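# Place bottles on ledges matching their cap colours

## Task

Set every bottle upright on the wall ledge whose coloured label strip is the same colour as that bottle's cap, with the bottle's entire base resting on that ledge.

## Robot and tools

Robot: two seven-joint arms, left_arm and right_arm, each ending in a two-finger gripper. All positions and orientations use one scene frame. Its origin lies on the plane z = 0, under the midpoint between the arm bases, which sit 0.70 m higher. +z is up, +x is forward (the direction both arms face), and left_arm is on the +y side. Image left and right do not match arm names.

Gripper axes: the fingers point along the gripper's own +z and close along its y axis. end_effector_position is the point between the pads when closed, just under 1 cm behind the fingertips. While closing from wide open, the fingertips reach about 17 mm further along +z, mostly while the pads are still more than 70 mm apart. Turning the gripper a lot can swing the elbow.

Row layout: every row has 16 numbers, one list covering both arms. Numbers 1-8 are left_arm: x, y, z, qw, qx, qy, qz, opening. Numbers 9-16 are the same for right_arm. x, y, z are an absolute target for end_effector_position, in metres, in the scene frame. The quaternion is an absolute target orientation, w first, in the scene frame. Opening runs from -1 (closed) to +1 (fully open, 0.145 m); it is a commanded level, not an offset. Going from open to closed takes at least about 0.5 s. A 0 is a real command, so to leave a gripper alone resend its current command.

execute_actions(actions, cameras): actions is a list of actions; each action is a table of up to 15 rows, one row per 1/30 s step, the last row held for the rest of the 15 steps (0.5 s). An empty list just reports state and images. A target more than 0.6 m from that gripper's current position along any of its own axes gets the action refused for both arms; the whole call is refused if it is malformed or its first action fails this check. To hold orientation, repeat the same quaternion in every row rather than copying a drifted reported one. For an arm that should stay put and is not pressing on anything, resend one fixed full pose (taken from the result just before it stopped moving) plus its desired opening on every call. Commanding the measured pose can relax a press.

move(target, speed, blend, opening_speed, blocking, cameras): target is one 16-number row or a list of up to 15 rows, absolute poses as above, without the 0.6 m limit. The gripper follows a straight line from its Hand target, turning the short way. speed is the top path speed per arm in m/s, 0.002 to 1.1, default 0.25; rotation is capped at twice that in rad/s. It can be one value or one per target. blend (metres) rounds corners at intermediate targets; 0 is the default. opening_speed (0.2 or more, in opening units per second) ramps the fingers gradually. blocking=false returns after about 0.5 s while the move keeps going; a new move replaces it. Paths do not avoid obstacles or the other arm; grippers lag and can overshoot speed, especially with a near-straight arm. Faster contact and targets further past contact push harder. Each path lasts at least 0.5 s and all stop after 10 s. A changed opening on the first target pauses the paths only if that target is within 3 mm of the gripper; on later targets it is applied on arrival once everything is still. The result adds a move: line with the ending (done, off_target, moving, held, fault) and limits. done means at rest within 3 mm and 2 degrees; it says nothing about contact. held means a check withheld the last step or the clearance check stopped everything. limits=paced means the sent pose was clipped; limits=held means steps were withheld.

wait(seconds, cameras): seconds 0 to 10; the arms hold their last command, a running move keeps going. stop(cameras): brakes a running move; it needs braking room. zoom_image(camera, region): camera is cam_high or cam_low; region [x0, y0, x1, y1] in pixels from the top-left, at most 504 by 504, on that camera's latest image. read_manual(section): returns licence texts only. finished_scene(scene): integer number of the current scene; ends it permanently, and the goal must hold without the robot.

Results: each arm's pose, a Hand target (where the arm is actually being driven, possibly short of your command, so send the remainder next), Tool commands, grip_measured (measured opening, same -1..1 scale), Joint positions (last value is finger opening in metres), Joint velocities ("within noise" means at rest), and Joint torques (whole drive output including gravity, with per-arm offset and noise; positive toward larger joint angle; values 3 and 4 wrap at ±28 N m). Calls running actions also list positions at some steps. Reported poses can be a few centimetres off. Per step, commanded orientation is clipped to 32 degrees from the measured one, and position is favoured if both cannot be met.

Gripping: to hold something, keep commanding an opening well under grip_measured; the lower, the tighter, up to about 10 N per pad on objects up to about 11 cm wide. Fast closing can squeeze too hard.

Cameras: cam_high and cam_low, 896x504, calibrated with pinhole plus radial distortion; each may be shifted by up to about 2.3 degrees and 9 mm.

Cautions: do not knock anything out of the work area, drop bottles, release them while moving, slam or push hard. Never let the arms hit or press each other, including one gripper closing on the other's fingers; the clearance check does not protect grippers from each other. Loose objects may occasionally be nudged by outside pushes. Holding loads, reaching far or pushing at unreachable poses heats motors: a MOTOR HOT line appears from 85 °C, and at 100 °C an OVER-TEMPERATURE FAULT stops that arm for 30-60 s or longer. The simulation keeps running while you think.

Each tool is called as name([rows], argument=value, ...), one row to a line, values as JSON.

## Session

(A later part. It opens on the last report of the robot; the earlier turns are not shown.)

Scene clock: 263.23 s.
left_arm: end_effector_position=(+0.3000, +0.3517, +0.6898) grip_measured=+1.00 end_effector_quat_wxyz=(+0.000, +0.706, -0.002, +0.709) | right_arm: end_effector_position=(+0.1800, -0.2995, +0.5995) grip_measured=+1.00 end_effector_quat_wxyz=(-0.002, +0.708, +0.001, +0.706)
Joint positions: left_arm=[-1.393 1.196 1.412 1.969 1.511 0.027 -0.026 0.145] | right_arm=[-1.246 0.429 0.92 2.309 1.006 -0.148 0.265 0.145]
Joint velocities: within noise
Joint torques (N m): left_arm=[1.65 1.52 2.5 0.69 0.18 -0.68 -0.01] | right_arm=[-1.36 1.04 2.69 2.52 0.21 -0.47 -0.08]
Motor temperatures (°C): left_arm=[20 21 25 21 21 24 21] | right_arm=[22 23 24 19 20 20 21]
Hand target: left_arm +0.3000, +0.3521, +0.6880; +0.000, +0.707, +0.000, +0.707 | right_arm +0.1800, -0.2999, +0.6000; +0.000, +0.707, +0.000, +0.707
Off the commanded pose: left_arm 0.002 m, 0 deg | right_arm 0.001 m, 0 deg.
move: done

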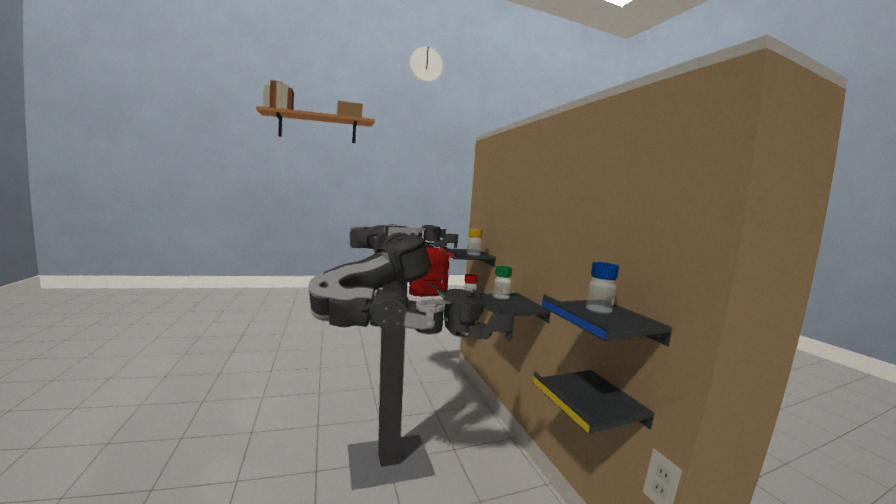

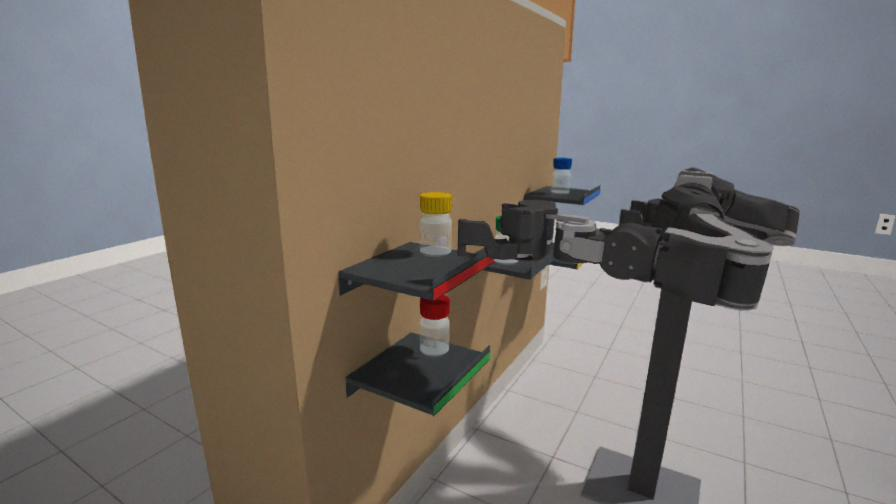

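move(target=[0.378,0.352,0.688,0,0.7071,0,0.7071,1,0.18,-0.3,0.6,0,0.7071,0,0.7071,1], speed=0.12)

zoom_image(camera="cam_low", region=[360, 160, 580, 300])

zoom_image(camera="cam_high", region=[410, 210, 530, 310])

Scene clock: 271.93 s.
left_arm: end_effector_position=(+0.3782, +0.3512, +0.6914) grip_measured=+1.00 end_effector_quat_wxyz=(+0.001, +0.704, -0.002, +0.710) | right_arm: end_effector_position=(+0.1800, -0.2995, +0.5995) grip_measured=+1.00 end_effector_quat_wxyz=(-0.002, +0.708, +0.001, +0.706)
Joint positions: left_arm=[-1.406 1.571 1.376 1.671 1.565 -0.038 -0.096 0.145] | right_arm=[-1.246 0.429 0.92 2.309 1.006 -0.148 0.265 0.145]
Joint velocities: within noise
Joint torques (N m): left_arm=[4.23 1.12 2.61 0.24 0.15 -0.69 -0.01] | right_arm=[-1.54 0.99 2.62 2.61 0.2 -0.46 -0.07]
Motor temperatures (°C): left_arm=[20 21 25 21 21 24 21] | right_arm=[21 23 24 19 20 20 21]
Hand target: left_arm +0.3780, +0.3520, +0.6881; +0.000, +0.707, +0.000, +0.707 | right_arm +0.1800, -0.2999, +0.6000; +0.000, +0.707, +0.000, +0.707
Off the commanded pose: left_arm 0.004 m, 1 deg | right_arm 0.001 m, 0 deg.
joint sent to its limit (left arm) — joint 1 (shoulder pitch), lower limit. The joint targets still meet the commanded pose.
move: off_target (left_arm)

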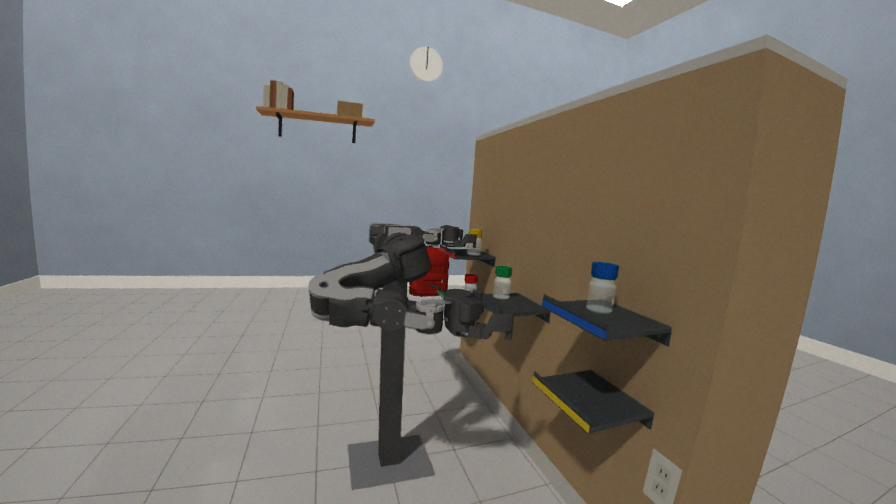

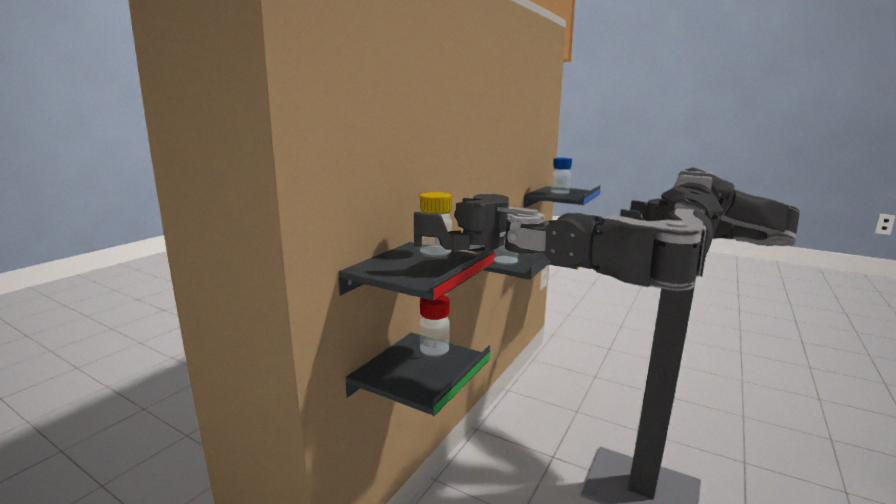

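Scaled by 2.291 from the camera's 896x504 image, which has a finer 1280x720 frame.

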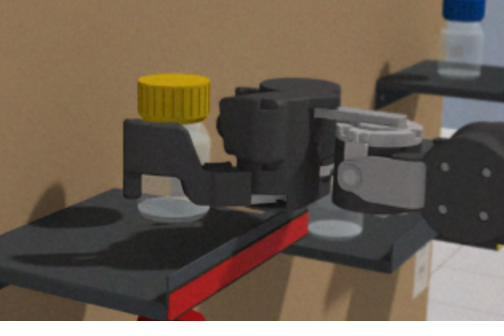

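Scaled by 4.200 from the camera's 896x504 image, which has a finer 1280x720 frame.

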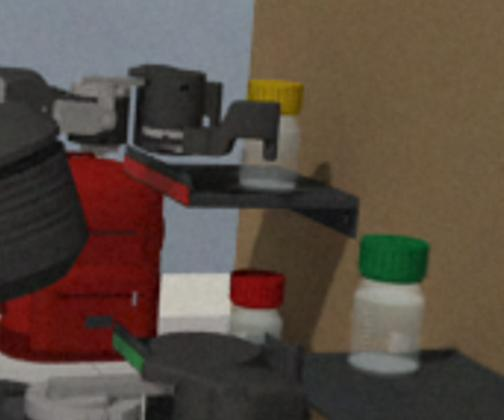

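move(target=[0.37,0.352,0.688,0,0.7071,0,0.7071,-0.75,0.18,-0.3,0.6,0,0.7071,0,0.7071,1], opening_speed=1.2)

zoom_image(camera="cam_low", region=[360, 160, 580, 300])

Scene clock: 279.80 s.
left_arm: end_effector_position=(+0.3704, +0.3505, +0.6901) grip_measured=-0.39 end_effector_quat_wxyz=(+0.003, +0.705, -0.002, +0.709) | right_arm: end_effector_position=(+0.1800, -0.2995, +0.5995) grip_measured=+1.00 end_effector_quat_wxyz=(-0.002, +0.708, +0.001, +0.706)
Joint positions: left_arm=[-1.406 1.535 1.376 1.707 1.561 -0.036 -0.095 0.046] | right_arm=[-1.246 0.429 0.92 2.309 1.005 -0.148 0.265 0.145]
Joint velocities: within noise
Joint torques (N m): left_arm=[4.34 1.04 3.23 0.24 0.06 -0.57 -0.01] | right_arm=[-1.54 1.23 2.59 2.67 0.22 -0.46 -0.08]
Motor temperatures (°C): left_arm=[21 21 25 21 21 24 21] | right_arm=[21 23 23 19 20 20 21]
Hand target: left_arm +0.3700, +0.3520, +0.6881; +0.000, +0.707, +0.000, +0.707 | right_arm +0.1800, -0.2999, +0.6000; +0.000, +0.707, +0.000, +0.707
Off the commanded pose: left_arm 0.003 m, 1 deg | right_arm 0.001 m, 0 deg.
move: done

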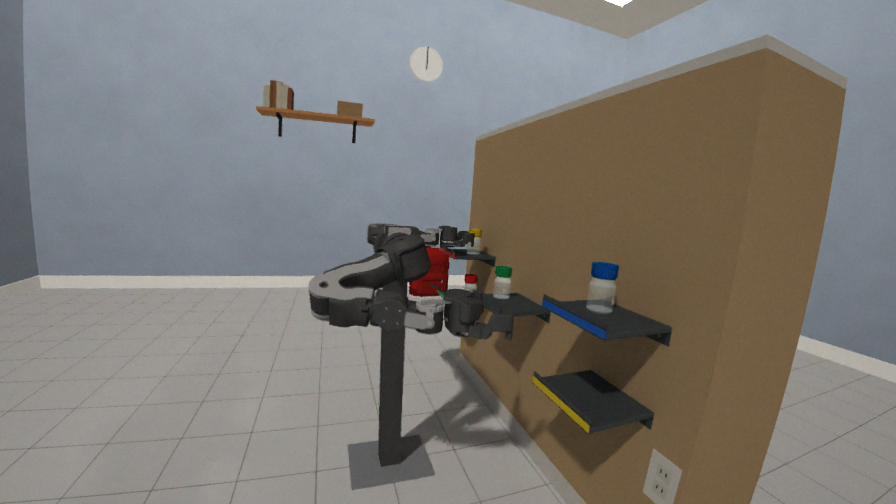

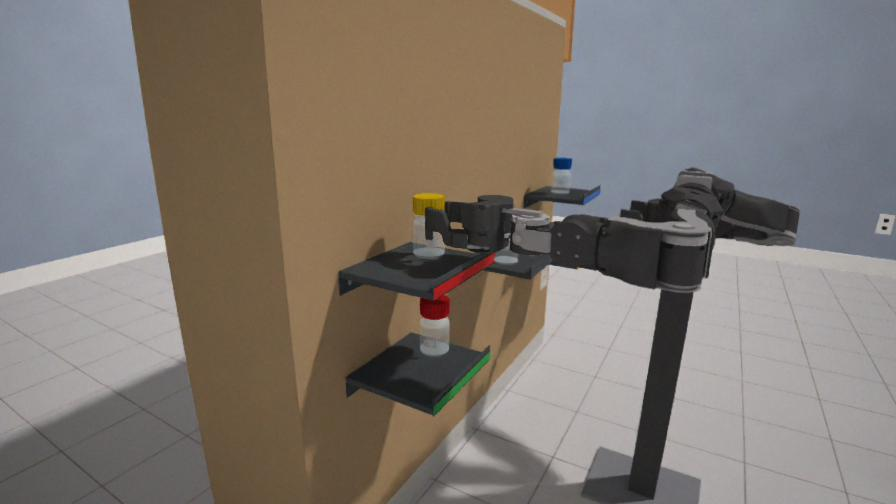

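Scaled by 2.291 from the camera's 896x504 image, which has a finer 1280x720 frame.

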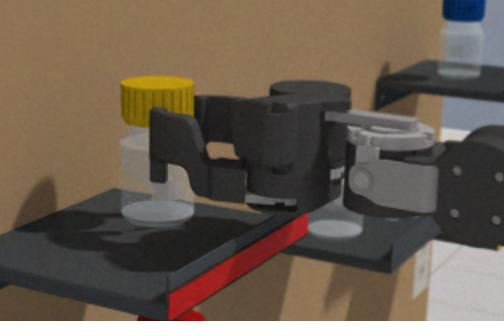

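move([
  [0.37,0.352,0.688,0,0.7071,0,0.7071,1,0.18,-0.3,0.6,0,0.7071,0,0.7071,1],
  [0.408,0.352,0.688,0,0.7071,0,0.7071,1,0.18,-0.3,0.6,0,0.7071,0,0.7071,1],
  [0.408,0.352,0.688,0,0.7071,0,0.7071,-0.75,0.18,-0.3,0.6,0,0.7071,0,0.7071,1],
], opening_speed=1.2, speed=0.1)

zoom_image(camera="cam_low", region=[360, 160, 580, 300])

Scene clock: 293.10 s.
left_arm: end_effector_position=(+0.4084, +0.3514, +0.6915) grip_measured=-0.36 end_effector_quat_wxyz=(-0.004, +0.704, -0.003, +0.710) | right_arm: end_effector_position=(+0.1800, -0.2995, +0.5995) grip_measured=+1.00 end_effector_quat_wxyz=(-0.002, +0.708, +0.001, +0.706)
Joint positions: left_arm=[-1.407 1.711 1.354 1.527 1.585 -0.061 -0.094 0.049] | right_arm=[-1.246 0.429 0.92 2.309 1.005 -0.148 0.265 0.145]
Joint velocities: within noise
Joint torques (N m): left_arm=[5.45 1.15 2.61 0.05 0.13 -0.69 0.15] | right_arm=[-1.49 1.15 2.62 2.63 0.21 -0.46 -0.08]
Motor temperatures (°C): left_arm=[21 21 25 21 21 24 21] | right_arm=[21 23 23 19 20 20 21]
Hand target: left_arm +0.4080, +0.3519, +0.6880; -0.003, +0.707, -0.003, +0.707 | right_arm +0.1800, -0.2999, +0.6000; +0.000, +0.707, +0.000, +0.707
Off the commanded pose: left_arm 0.004 m, 1 deg | right_arm 0.001 m, 0 deg.
joint sent to its limit (left arm) — joint 1 (shoulder pitch), lower limit; joint 5 (forearm roll), upper limit. The joint targets still meet the commanded pose.
move: off_target (left_arm); target 3's new opening was sent with left_arm's hand 0.004 m and 1 deg from that target

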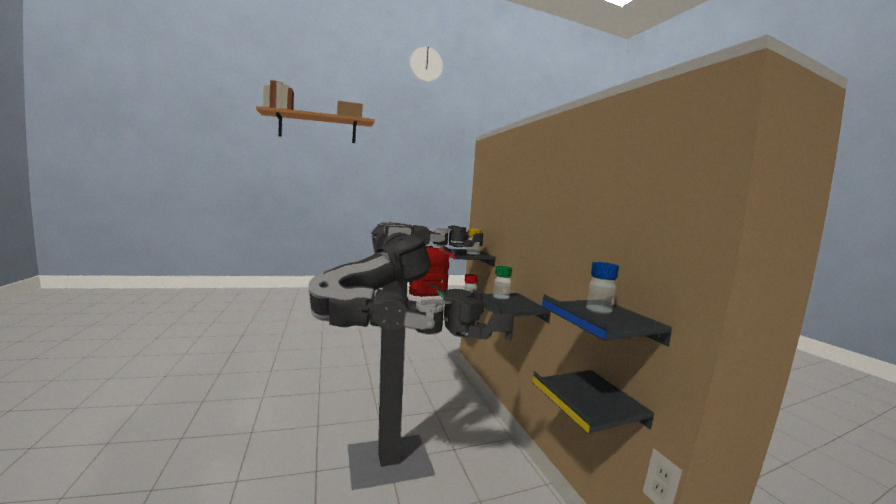

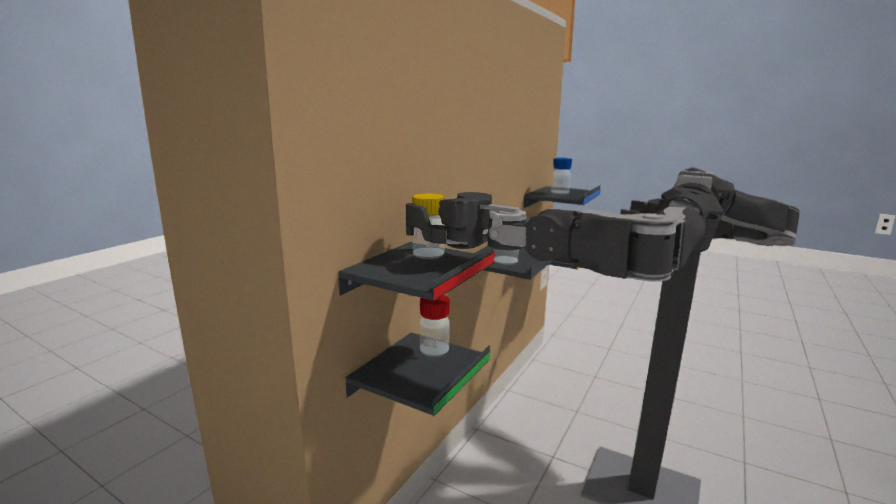

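Scaled by 2.291 from the camera's 896x504 image, which has a finer 1280x720 frame.

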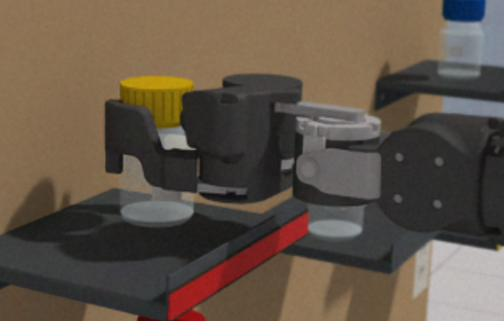

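move([
  [0.408,0.352,0.728,0,0.7071,0,0.7071,-0.8,0.18,-0.3,0.6,0,0.7071,0,0.7071,1],
  [0.21,0.33,0.728,0,0.7071,0,0.7071,-0.8,0.18,-0.3,0.6,0,0.7071,0,0.7071,1],
  [0.2,0.1,0.66,0,0.7071,0,0.7071,-0.8,0.18,-0.35,0.6,0,0.7071,0,0.7071,1],
  [0.22,-0.045,0.64,0,0.7071,0,0.7071,-0.8,0.18,-0.35,0.6,0,0.7071,0,0.7071,1],
], speed=[0.1,0.15,0.2,0.2])

zoom_image(camera="cam_low", region=[420, 160, 640, 300])

zoom_image(camera="cam_high", region=[400, 210, 580, 340])

Scene clock: 324.07 s.
left_arm: end_effector_position=(+0.1929, +0.0040, +0.6365) grip_measured=-0.56 end_effector_quat_wxyz=(+0.236, +0.565, -0.095, +0.785) | right_arm: end_effector_position=(+0.1797, -0.3500, +0.5980) grip_measured=+1.00 end_effector_quat_wxyz=(+0.000, +0.710, -0.003, +0.704)
Joint positions: left_arm=[-0.517 0.198 -0.73 2.428 -0.16 -0.033 -0.185 0.033] | right_arm=[-1.232 0.528 1.026 2.087 1.132 -0.151 0.407 0.145]
Joint velocities: within noise
Joint torques (N m): left_arm=[0.44 -0.94 -1.22 5.3 0.05 -0.87 0.15] | right_arm=[-1.31 2.18 4.38 1.85 0.41 -0.46 0.17]
Motor temperatures (°C): left_arm=[22 21 25 21 21 25 21] | right_arm=[21 23 23 20 20 20 21]
Hand target: left_arm +0.1924, +0.0041, +0.6386; +0.238, +0.560, -0.093, +0.788 | right_arm +0.1800, -0.3501, +0.6000; +0.000, +0.707, +0.000, +0.707
Off the commanded pose: left_arm 0.056 m, 35 deg | right_arm 0.002 m, 1 deg.
move: held (left_arm; a check stopped the path); path passed 3 of 4 targets; limits=paced,held
pose unreachable (left arm): on one or more control steps of this call, first in action 0 (counted from 0), this arm could not follow its commanded pose, so it was not sent that pose on those steps. It may still have moved: this result reports where it is.
cause: moving toward the commanded pose would bring two parts of the arm too close to each other (its base and another part of the arm, with joints 1 (shoulder pitch) to 7 (wrist yaw) between them).

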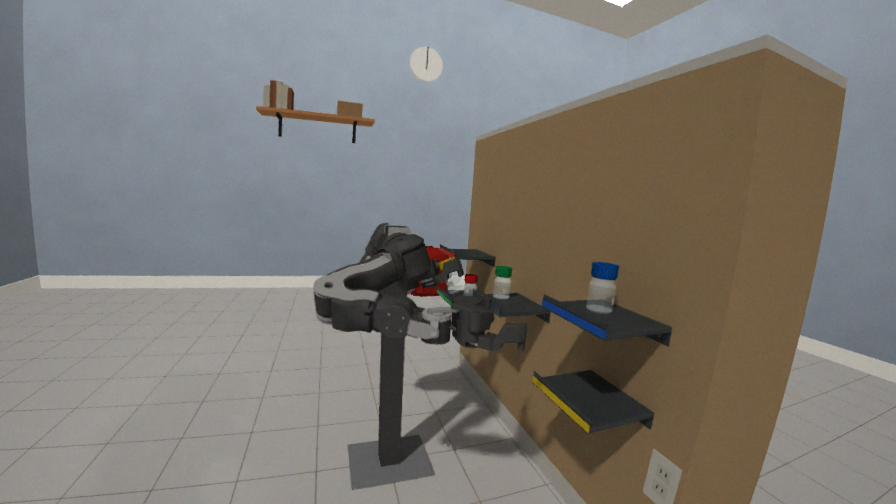

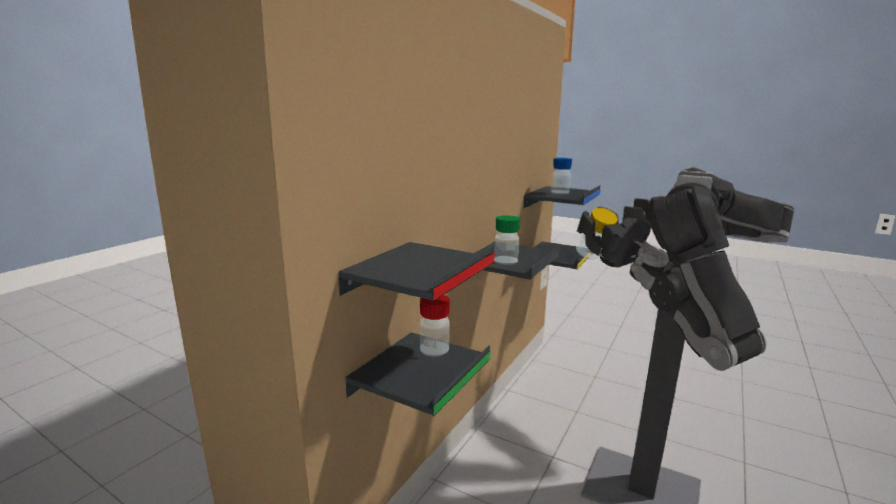

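Scaled by 2.291 from the camera's 896x504 image, which has a finer 1280x720 frame.

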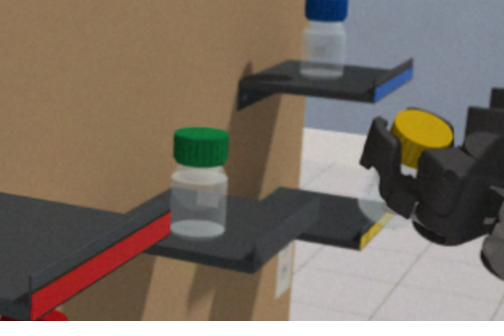

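Scaled by 2.800 from the camera's 896x504 image, which has a finer 1280x720 frame.

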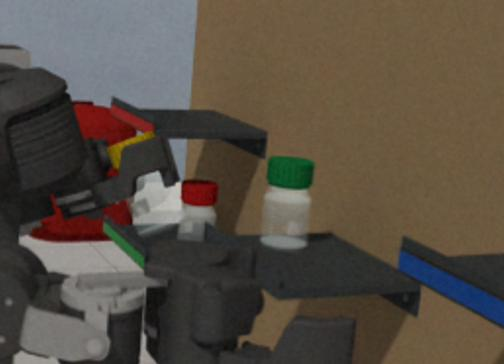

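move([
  [0.26,0.1,0.71,0.2126,0.6744,-0.2126,0.6744,-0.8,0.18,-0.35,0.6,0,0.7071,0,0.7071,1],
  [0.29,-0.03,0.71,0.2126,0.6744,-0.2126,0.6744,-0.8,0.18,-0.35,0.6,0,0.7071,0,0.7071,1],
], speed=0.2)

zoom_image(camera="cam_low", region=[420, 160, 640, 300])

zoom_image(camera="cam_high", region=[400, 210, 580, 340])

Scene clock: 344.90 s.
left_arm: end_effector_position=(+0.2892, -0.0308, +0.7089) grip_measured=-0.56 end_effector_quat_wxyz=(+0.215, +0.675, -0.214, +0.672) | right_arm: end_effector_position=(+0.1797, -0.3500, +0.5980) grip_measured=+1.00 end_effector_quat_wxyz=(+0.000, +0.710, -0.003, +0.704)
Joint positions: left_arm=[0.849 0.293 -0.804 2.288 1.256 0.782 -0.972 0.033] | right_arm=[-1.232 0.528 1.026 2.087 1.132 -0.151 0.407 0.145]
Joint velocities: within noise
Joint torques (N m): left_arm=[7.24 -0.67 1.69 1.61 -0.35 -0.44 -0.01] | right_arm=[-1.41 2.31 4.48 2 0.41 -0.46 0.17]
Motor temperatures (°C): left_arm=[21 21 24 22 21 25 21] | right_arm=[21 23 24 19 20 20 21]
Hand target: left_arm +0.2900, -0.0300, +0.7100; +0.213, +0.674, -0.213, +0.674 | right_arm +0.1800, -0.3501, +0.6000; +0.000, +0.707, +0.000, +0.707
Off the commanded pose: left_arm 0.002 m, 0 deg | right_arm 0.002 m, 1 deg.
move: done

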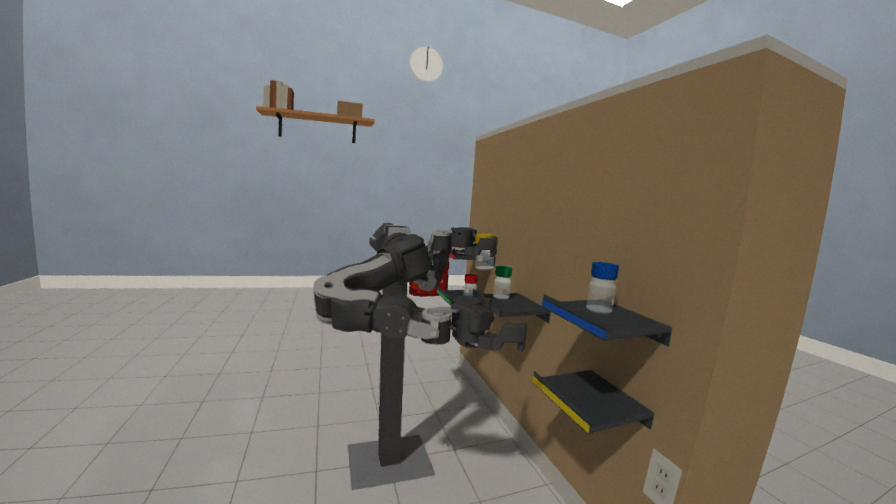

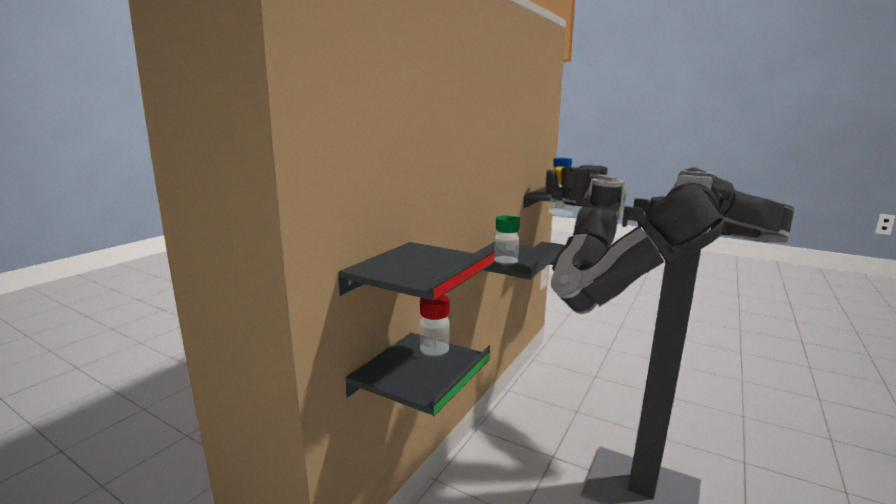

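Scaled by 2.291 from the camera's 896x504 image, which has a finer 1280x720 frame.

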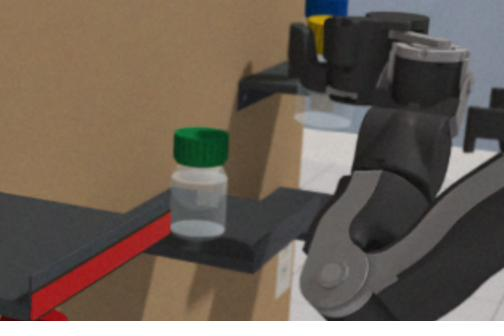

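Scaled by 2.800 from the camera's 896x504 image, which has a finer 1280x720 frame.

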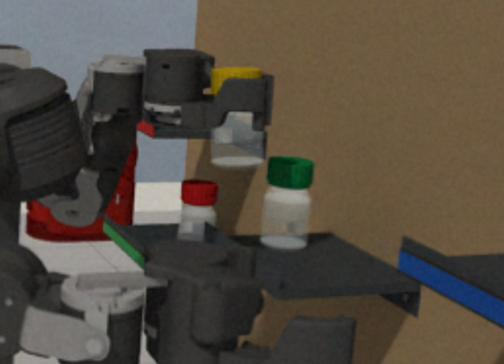

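move([
  [0.33,-0.055,0.71,0.0923,0.701,-0.0923,0.701,-0.8,0.18,-0.35,0.6,0,0.7071,0,0.7071,1],
  [0.405,-0.058,0.71,0.0923,0.701,-0.0923,0.701,-0.8,0.18,-0.35,0.6,0,0.7071,0,0.7071,1],
  [0.405,-0.058,0.65,0.0923,0.701,-0.0923,0.701,-0.8,0.18,-0.35,0.6,0,0.7071,0,0.7071,1],
], speed=0.12)

zoom_image(camera="cam_low", region=[420, 160, 640, 300])

zoom_image(camera="cam_high", region=[420, 210, 560, 330])

Scene clock: 365.20 s.
left_arm: end_effector_position=(+0.4049, -0.0576, +0.6483) grip_measured=-0.56 end_effector_quat_wxyz=(+0.091, +0.704, -0.092, +0.698) | right_arm: end_effector_position=(+0.1797, -0.3500, +0.5980) grip_measured=+1.00 end_effector_quat_wxyz=(+0.000, +0.710, -0.003, +0.704)
Joint positions: left_arm=[0.945 0.084 -1.054 1.605 0.915 0.392 -0.961 0.033] | right_arm=[-1.232 0.528 1.026 2.087 1.132 -0.151 0.407 0.145]
Joint velocities: within noise
Joint torques (N m): left_arm=[9.61 -1.52 2.04 3.15 -0.47 -0.64 0.22] | right_arm=[-1.31 2.28 4.49 1.92 0.43 -0.45 0.17]
Motor temperatures (°C): left_arm=[23 21 24 21 22 25 21] | right_arm=[21 23 24 19 20 20 21]
Hand target: left_arm +0.4050, -0.0580, +0.6500; +0.092, +0.701, -0.092, +0.701 | right_arm +0.1800, -0.3501, +0.6000; +0.000, +0.707, +0.000, +0.707
Off the commanded pose: left_arm 0.002 m, 1 deg | right_arm 0.002 m, 1 deg.
move: done

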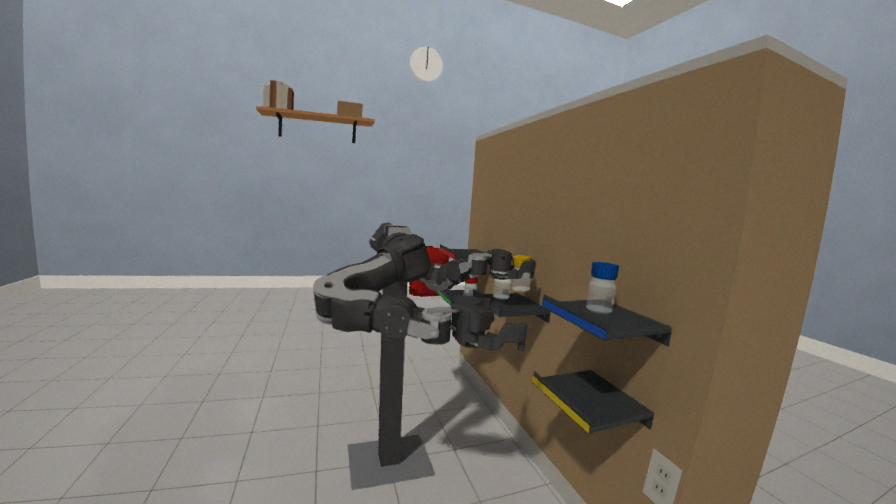

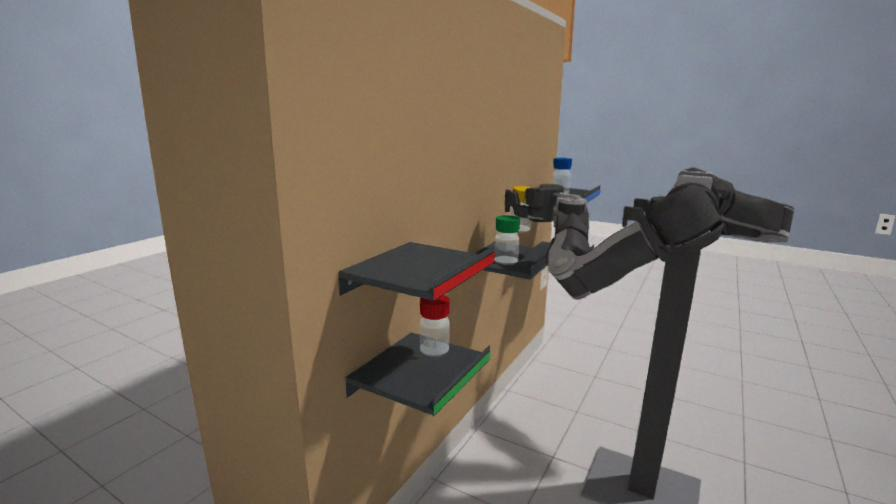

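Scaled by 2.291 from the camera's 896x504 image, which has a finer 1280x720 frame.

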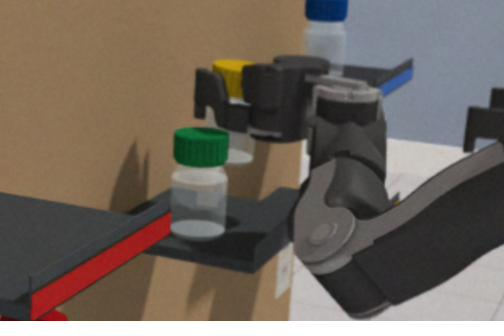

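Scaled by 3.600 from the camera's 896x504 image, which has a finer 1280x720 frame.

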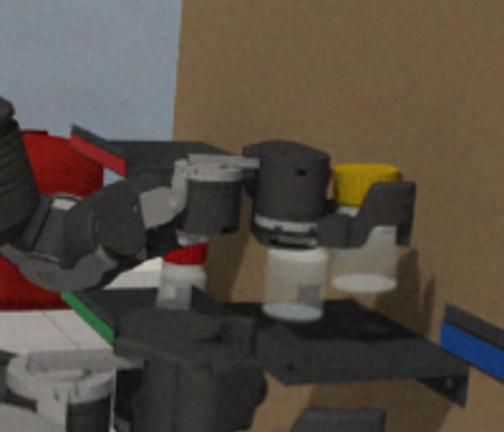

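move([
  [0.405,-0.046,0.645,0.0923,0.701,-0.0923,0.701,-0.8,0.18,-0.35,0.6,0,0.7071,0,0.7071,1],
  [0.405,-0.046,0.603,0.0923,0.701,-0.0923,0.701,-0.8,0.18,-0.35,0.6,0,0.7071,0,0.7071,1],
  [0.405,-0.046,0.584,0.0923,0.701,-0.0923,0.701,-0.8,0.18,-0.35,0.6,0,0.7071,0,0.7071,1],
], speed=[0.08,0.08,0.025])

zoom_image(camera="cam_low", region=[460, 170, 600, 290])

zoom_image(camera="cam_high", region=[460, 240, 560, 330])

Scene clock: 386.40 s.
left_arm: end_effector_position=(+0.4055, -0.0458, +0.5967) grip_measured=-0.56 end_effector_quat_wxyz=(+0.096, +0.688, -0.086, +0.714) | right_arm: end_effector_position=(+0.1797, -0.3500, +0.5980) grip_measured=+1.00 end_effector_quat_wxyz=(+0.000, +0.710, -0.003, +0.704)
Joint positions: left_arm=[0.837 0.166 -1.156 1.545 0.803 0.152 -0.89 0.033] | right_arm=[-1.232 0.528 1.026 2.087 1.132 -0.151 0.407 0.145]
Joint velocities: within noise
Joint torques (N m): left_arm=[5.53 -0.75 0.95 1.89 0.12 -0.13 0.27] | right_arm=[-1.28 2.28 4.49 1.92 0.42 -0.46 0.18]
Motor temperatures (°C): left_arm=[25 21 24 22 22 25 21] | right_arm=[21 23 24 19 20 20 21]
Hand target: left_arm +0.4048, -0.0459, +0.5841; +0.092, +0.701, -0.092, +0.701 | right_arm +0.1800, -0.3501, +0.6000; +0.000, +0.707, +0.000, +0.707
Off the commanded pose: left_arm 0.013 m, 2 deg | right_arm 0.002 m, 1 deg.
move: off_target (left_arm)

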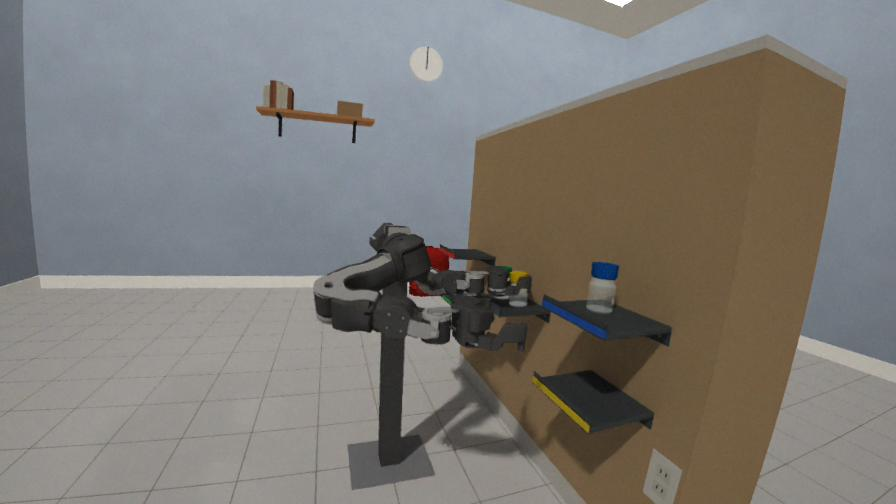

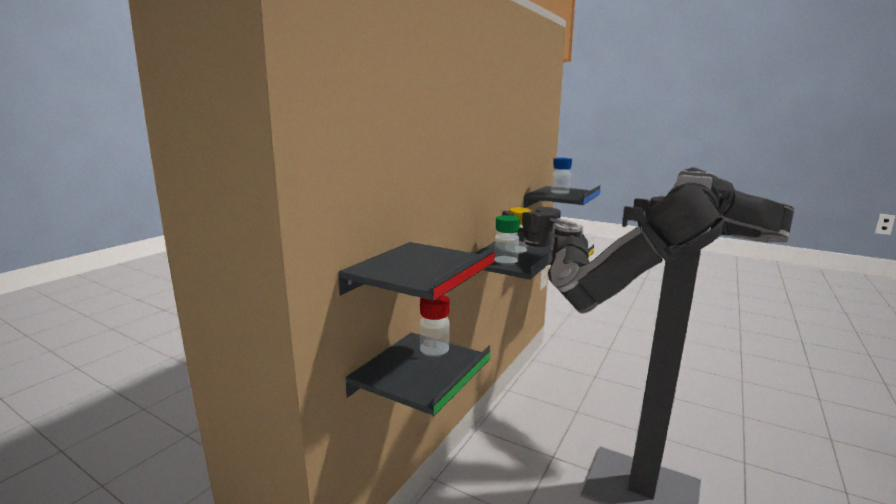

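Scaled by 3.600 from the camera's 896x504 image, which has a finer 1280x720 frame.

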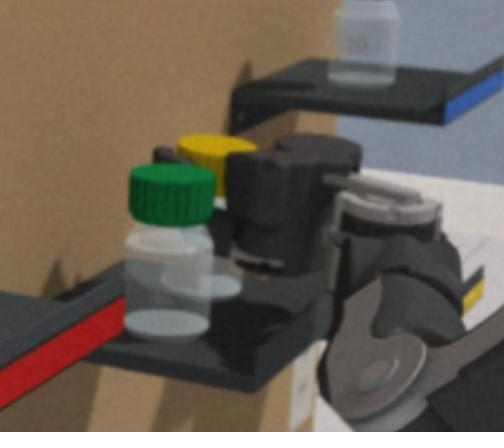

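Scaled by 5.040 from the camera's 896x504 image, which has a finer 1280x720 frame.

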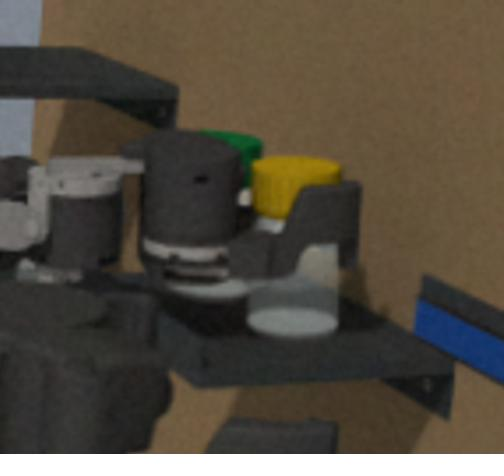

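move([
  [0.405,-0.046,0.593,0.0923,0.69,-0.0923,0.71,-0.8,0.18,-0.35,0.6,0,0.7071,0,0.7071,1],
  [0.405,-0.046,0.593,0.0923,0.69,-0.0923,0.71,0.1,0.18,-0.35,0.6,0,0.7071,0,0.7071,1],
], speed=0.05, opening_speed=0.8)

zoom_image(camera="cam_low", region=[460, 170, 600, 290])

zoom_image(camera="cam_high", region=[460, 240, 560, 330])

Scene clock: 400.67 s.
left_arm: end_effector_position=(+0.4056, -0.0455, +0.5961) grip_measured=+0.10 end_effector_quat_wxyz=(+0.093, +0.688, -0.089, +0.714) | right_arm: end_effector_position=(+0.1797, -0.3500, +0.5980) grip_measured=+1.00 end_effector_quat_wxyz=(+0.000, +0.710, -0.003, +0.704)
Joint positions: left_arm=[0.837 0.167 -1.157 1.545 0.8 0.157 -0.889 0.083] | right_arm=[-1.232 0.528 1.026 2.087 1.132 -0.151 0.407 0.145]
Joint velocities: within noise
Joint torques (N m): left_arm=[7.98 -1.12 1.63 3.62 -0.22 -0.36 0.19] | right_arm=[-1.28 2.31 4.51 1.88 0.42 -0.46 0.16]
Motor temperatures (°C): left_arm=[24 21 24 21 22 24 21] | right_arm=[21 23 25 19 20 20 21]
Hand target: left_arm +0.4050, -0.0461, +0.5929; +0.092, +0.691, -0.092, +0.711 | right_arm +0.1800, -0.3501, +0.6000; +0.000, +0.707, +0.000, +0.707
Off the commanded pose: left_arm 0.003 m, 1 deg | right_arm 0.002 m, 1 deg.
move: done; target 2's new opening was sent with left_arm's hand 0.004 m and 1 deg from that target

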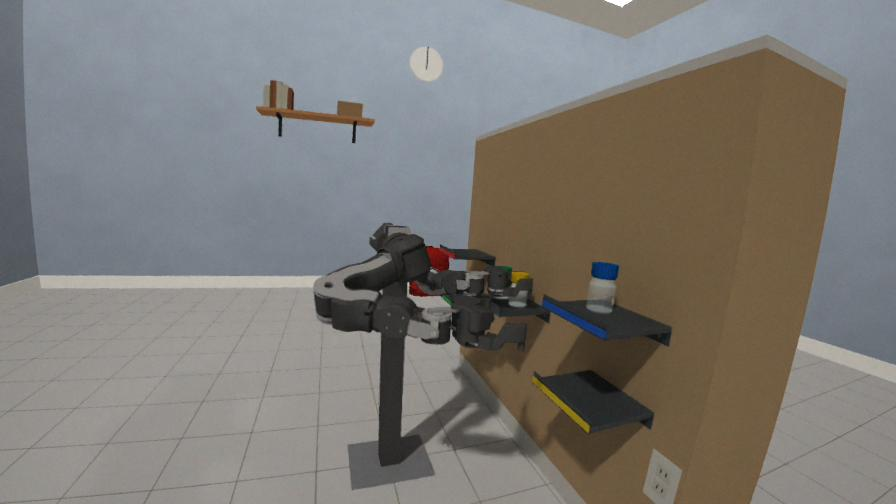

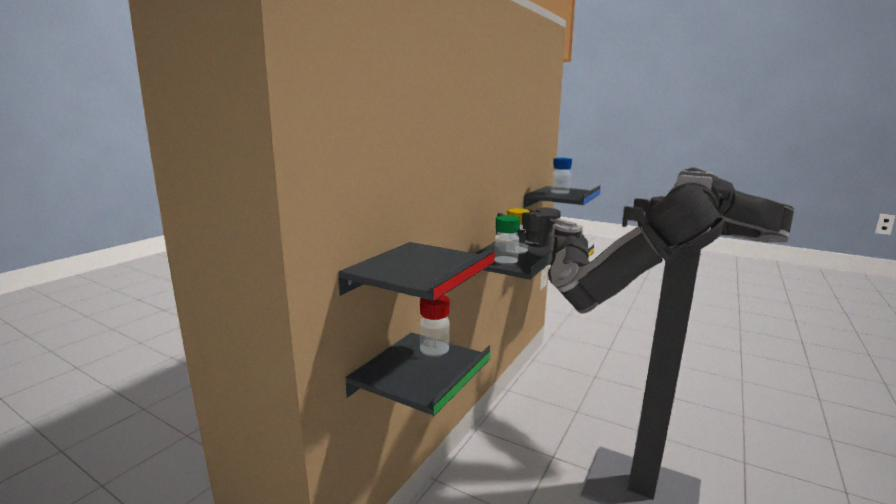

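Scaled by 3.600 from the camera's 896x504 image, which has a finer 1280x720 frame.

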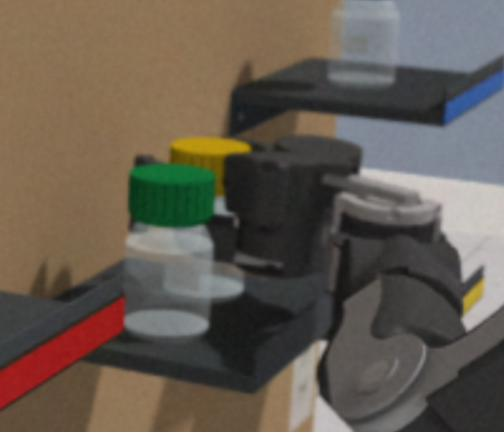

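Scaled by 5.040 from the camera's 896x504 image, which has a finer 1280x720 frame.

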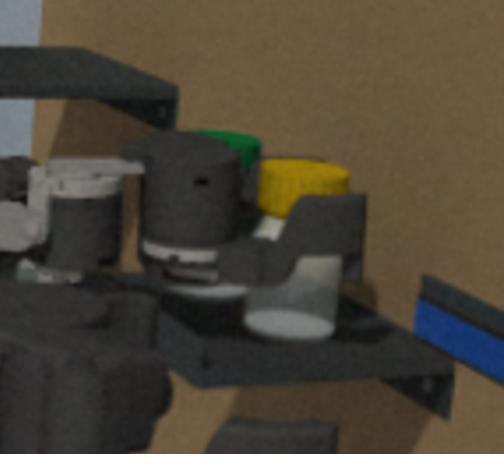

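move([
  [0.22,-0.02,0.6,0.0923,0.69,-0.0923,0.71,0.1,0.18,-0.35,0.6,0,0.7071,0,0.7071,1],
  [0.22,0.15,0.56,0.0,0.7071,0,0.7071,1,0.18,-0.35,0.6,0,0.7071,0,0.7071,1],
  [0.22,0.33,0.5,0,0.7071,0,0.7071,1,0.18,-0.35,0.6,0,0.7071,0,0.7071,1],
], speed=[0.08,0.2,0.2])

zoom_image(camera="cam_low", region=[380, 200, 640, 380])

zoom_image(camera="cam_high", region=[420, 220, 580, 340])

Scene clock: 430.20 s.
left_arm: end_effector_position=(+0.2209, +0.3291, +0.5005) grip_measured=+1.00 end_effector_quat_wxyz=(-0.074, +0.798, -0.013, +0.598) | right_arm: end_effector_position=(+0.1797, -0.3500, +0.5980) grip_measured=+1.00 end_effector_quat_wxyz=(+0.000, +0.710, -0.003, +0.704)
Joint positions: left_arm=[0.397 1.77 -1.564 2.036 1.123 -0.787 -0.61 0.145] | right_arm=[-1.232 0.528 1.026 2.087 1.132 -0.151 0.407 0.145]
Joint velocities: within noise
Joint torques (N m): left_arm=[2.12 6.63 0.68 1.01 0.02 -0.56 0.19] | right_arm=[-1.36 2.33 4.46 1.84 0.41 -0.47 0.16]
Motor temperatures (°C): left_arm=[24 21 24 22 22 24 21] | right_arm=[21 23 25 19 20 20 21]
Hand target: left_arm +0.2203, +0.3299, +0.5001; -0.074, +0.799, -0.014, +0.597 | right_arm +0.1800, -0.3501, +0.6000; +0.000, +0.707, +0.000, +0.707
Off the commanded pose: left_arm 0.001 m, 18 deg | right_arm 0.002 m, 1 deg.
joint sent to its limit (left arm) — joint 3 (upper arm roll), lower limit; joint 6 (wrist pitch), lower limit. The joint targets are off in orientation, not in position.
move: off_target (left_arm)

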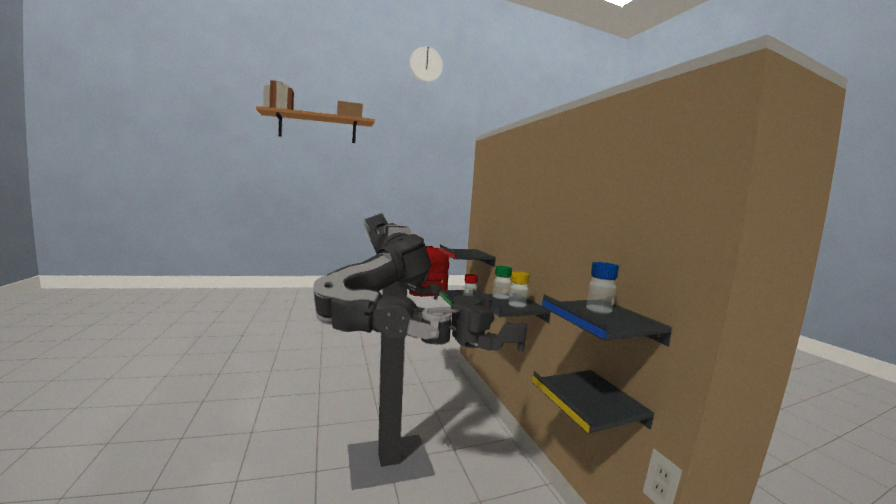

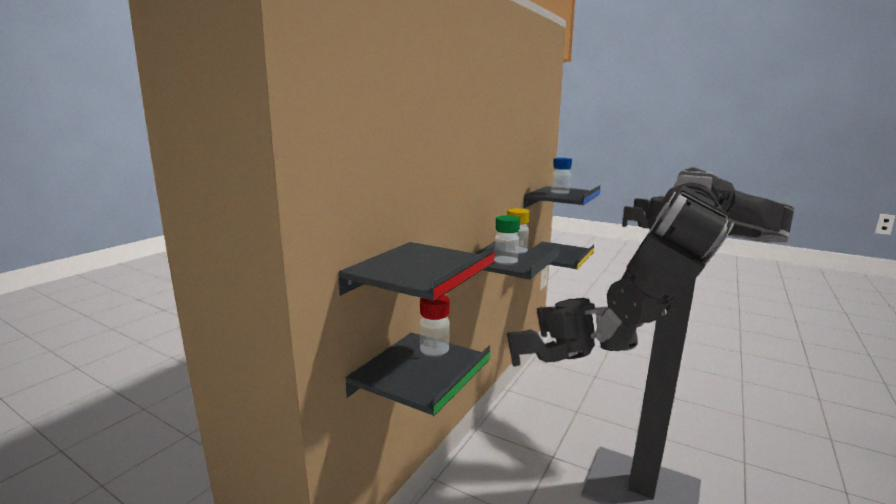

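Scaled by 1.938 from the camera's 896x504 image, which has a finer 1280x720 frame.

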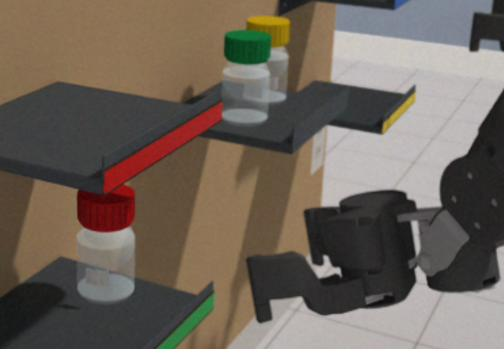

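Scaled by 3.150 from the camera's 896x504 image, which has a finer 1280x720 frame.

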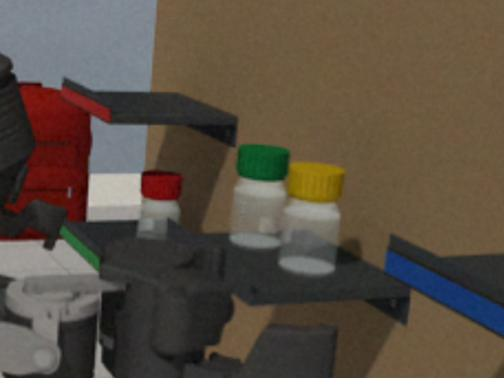

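move([
  [0.25,0.12,0.6,0.0923,0.69,-0.0923,0.71,1,0.18,-0.35,0.6,0,0.7071,0,0.7071,1],
  [0.26,0.12,0.45,0.0923,0.69,-0.0923,0.71,1,0.18,-0.35,0.6,0,0.7071,0,0.7071,1],
  [0.26,0.25,0.45,0,0.7071,0,0.7071,1,0.18,-0.35,0.6,0,0.7071,0,0.7071,1],
], speed=0.25, cameras=["cam_low"])

Scene clock: 447.47 s.
left_arm: end_effector_position=(+0.2603, +0.2501, +0.4514) grip_measured=+1.00 end_effector_quat_wxyz=(-0.001, +0.706, +0.000, +0.708) | right_arm: end_effector_position=(+0.1797, -0.3500, +0.5980) grip_measured=+1.00 end_effector_quat_wxyz=(+0.000, +0.710, -0.003, +0.704)
Joint positions: left_arm=[-0.173 1.129 -0.867 1.74 0.678 -0.788 -0.739 0.145] | right_arm=[-1.232 0.528 1.026 2.087 1.132 -0.151 0.407 0.145]
Joint velocities: within noise
Joint torques (N m): left_arm=[1.83 4.26 1.91 2.36 -0.07 -0.51 0.23] | right_arm=[-1.28 2.2 4.4 1.96 0.42 -0.43 0.18]
Motor temperatures (°C): left_arm=[23 22 24 21 22 24 21] | right_arm=[21 23 25 19 20 20 21]
Hand target: left_arm +0.2600, +0.2500, +0.4500; +0.000, +0.707, +0.000, +0.707 | right_arm +0.1800, -0.3501, +0.6000; +0.000, +0.707, +0.000, +0.707
Off the commanded pose: left_arm 0.001 m, 0 deg | right_arm 0.002 m, 1 deg.
joint read past its limit (left arm) — joint 6 (wrist pitch), lower limit.
joint sent to its limit (left arm) — joint 6 (wrist pitch), lower limit. The joint targets still meet the commanded pose.
move: done
Images, in order (width x height): cam_low 896x504.

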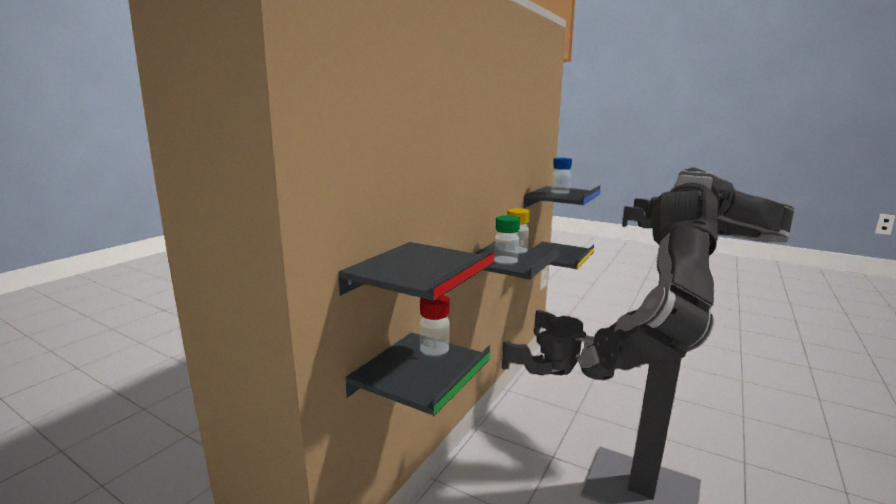

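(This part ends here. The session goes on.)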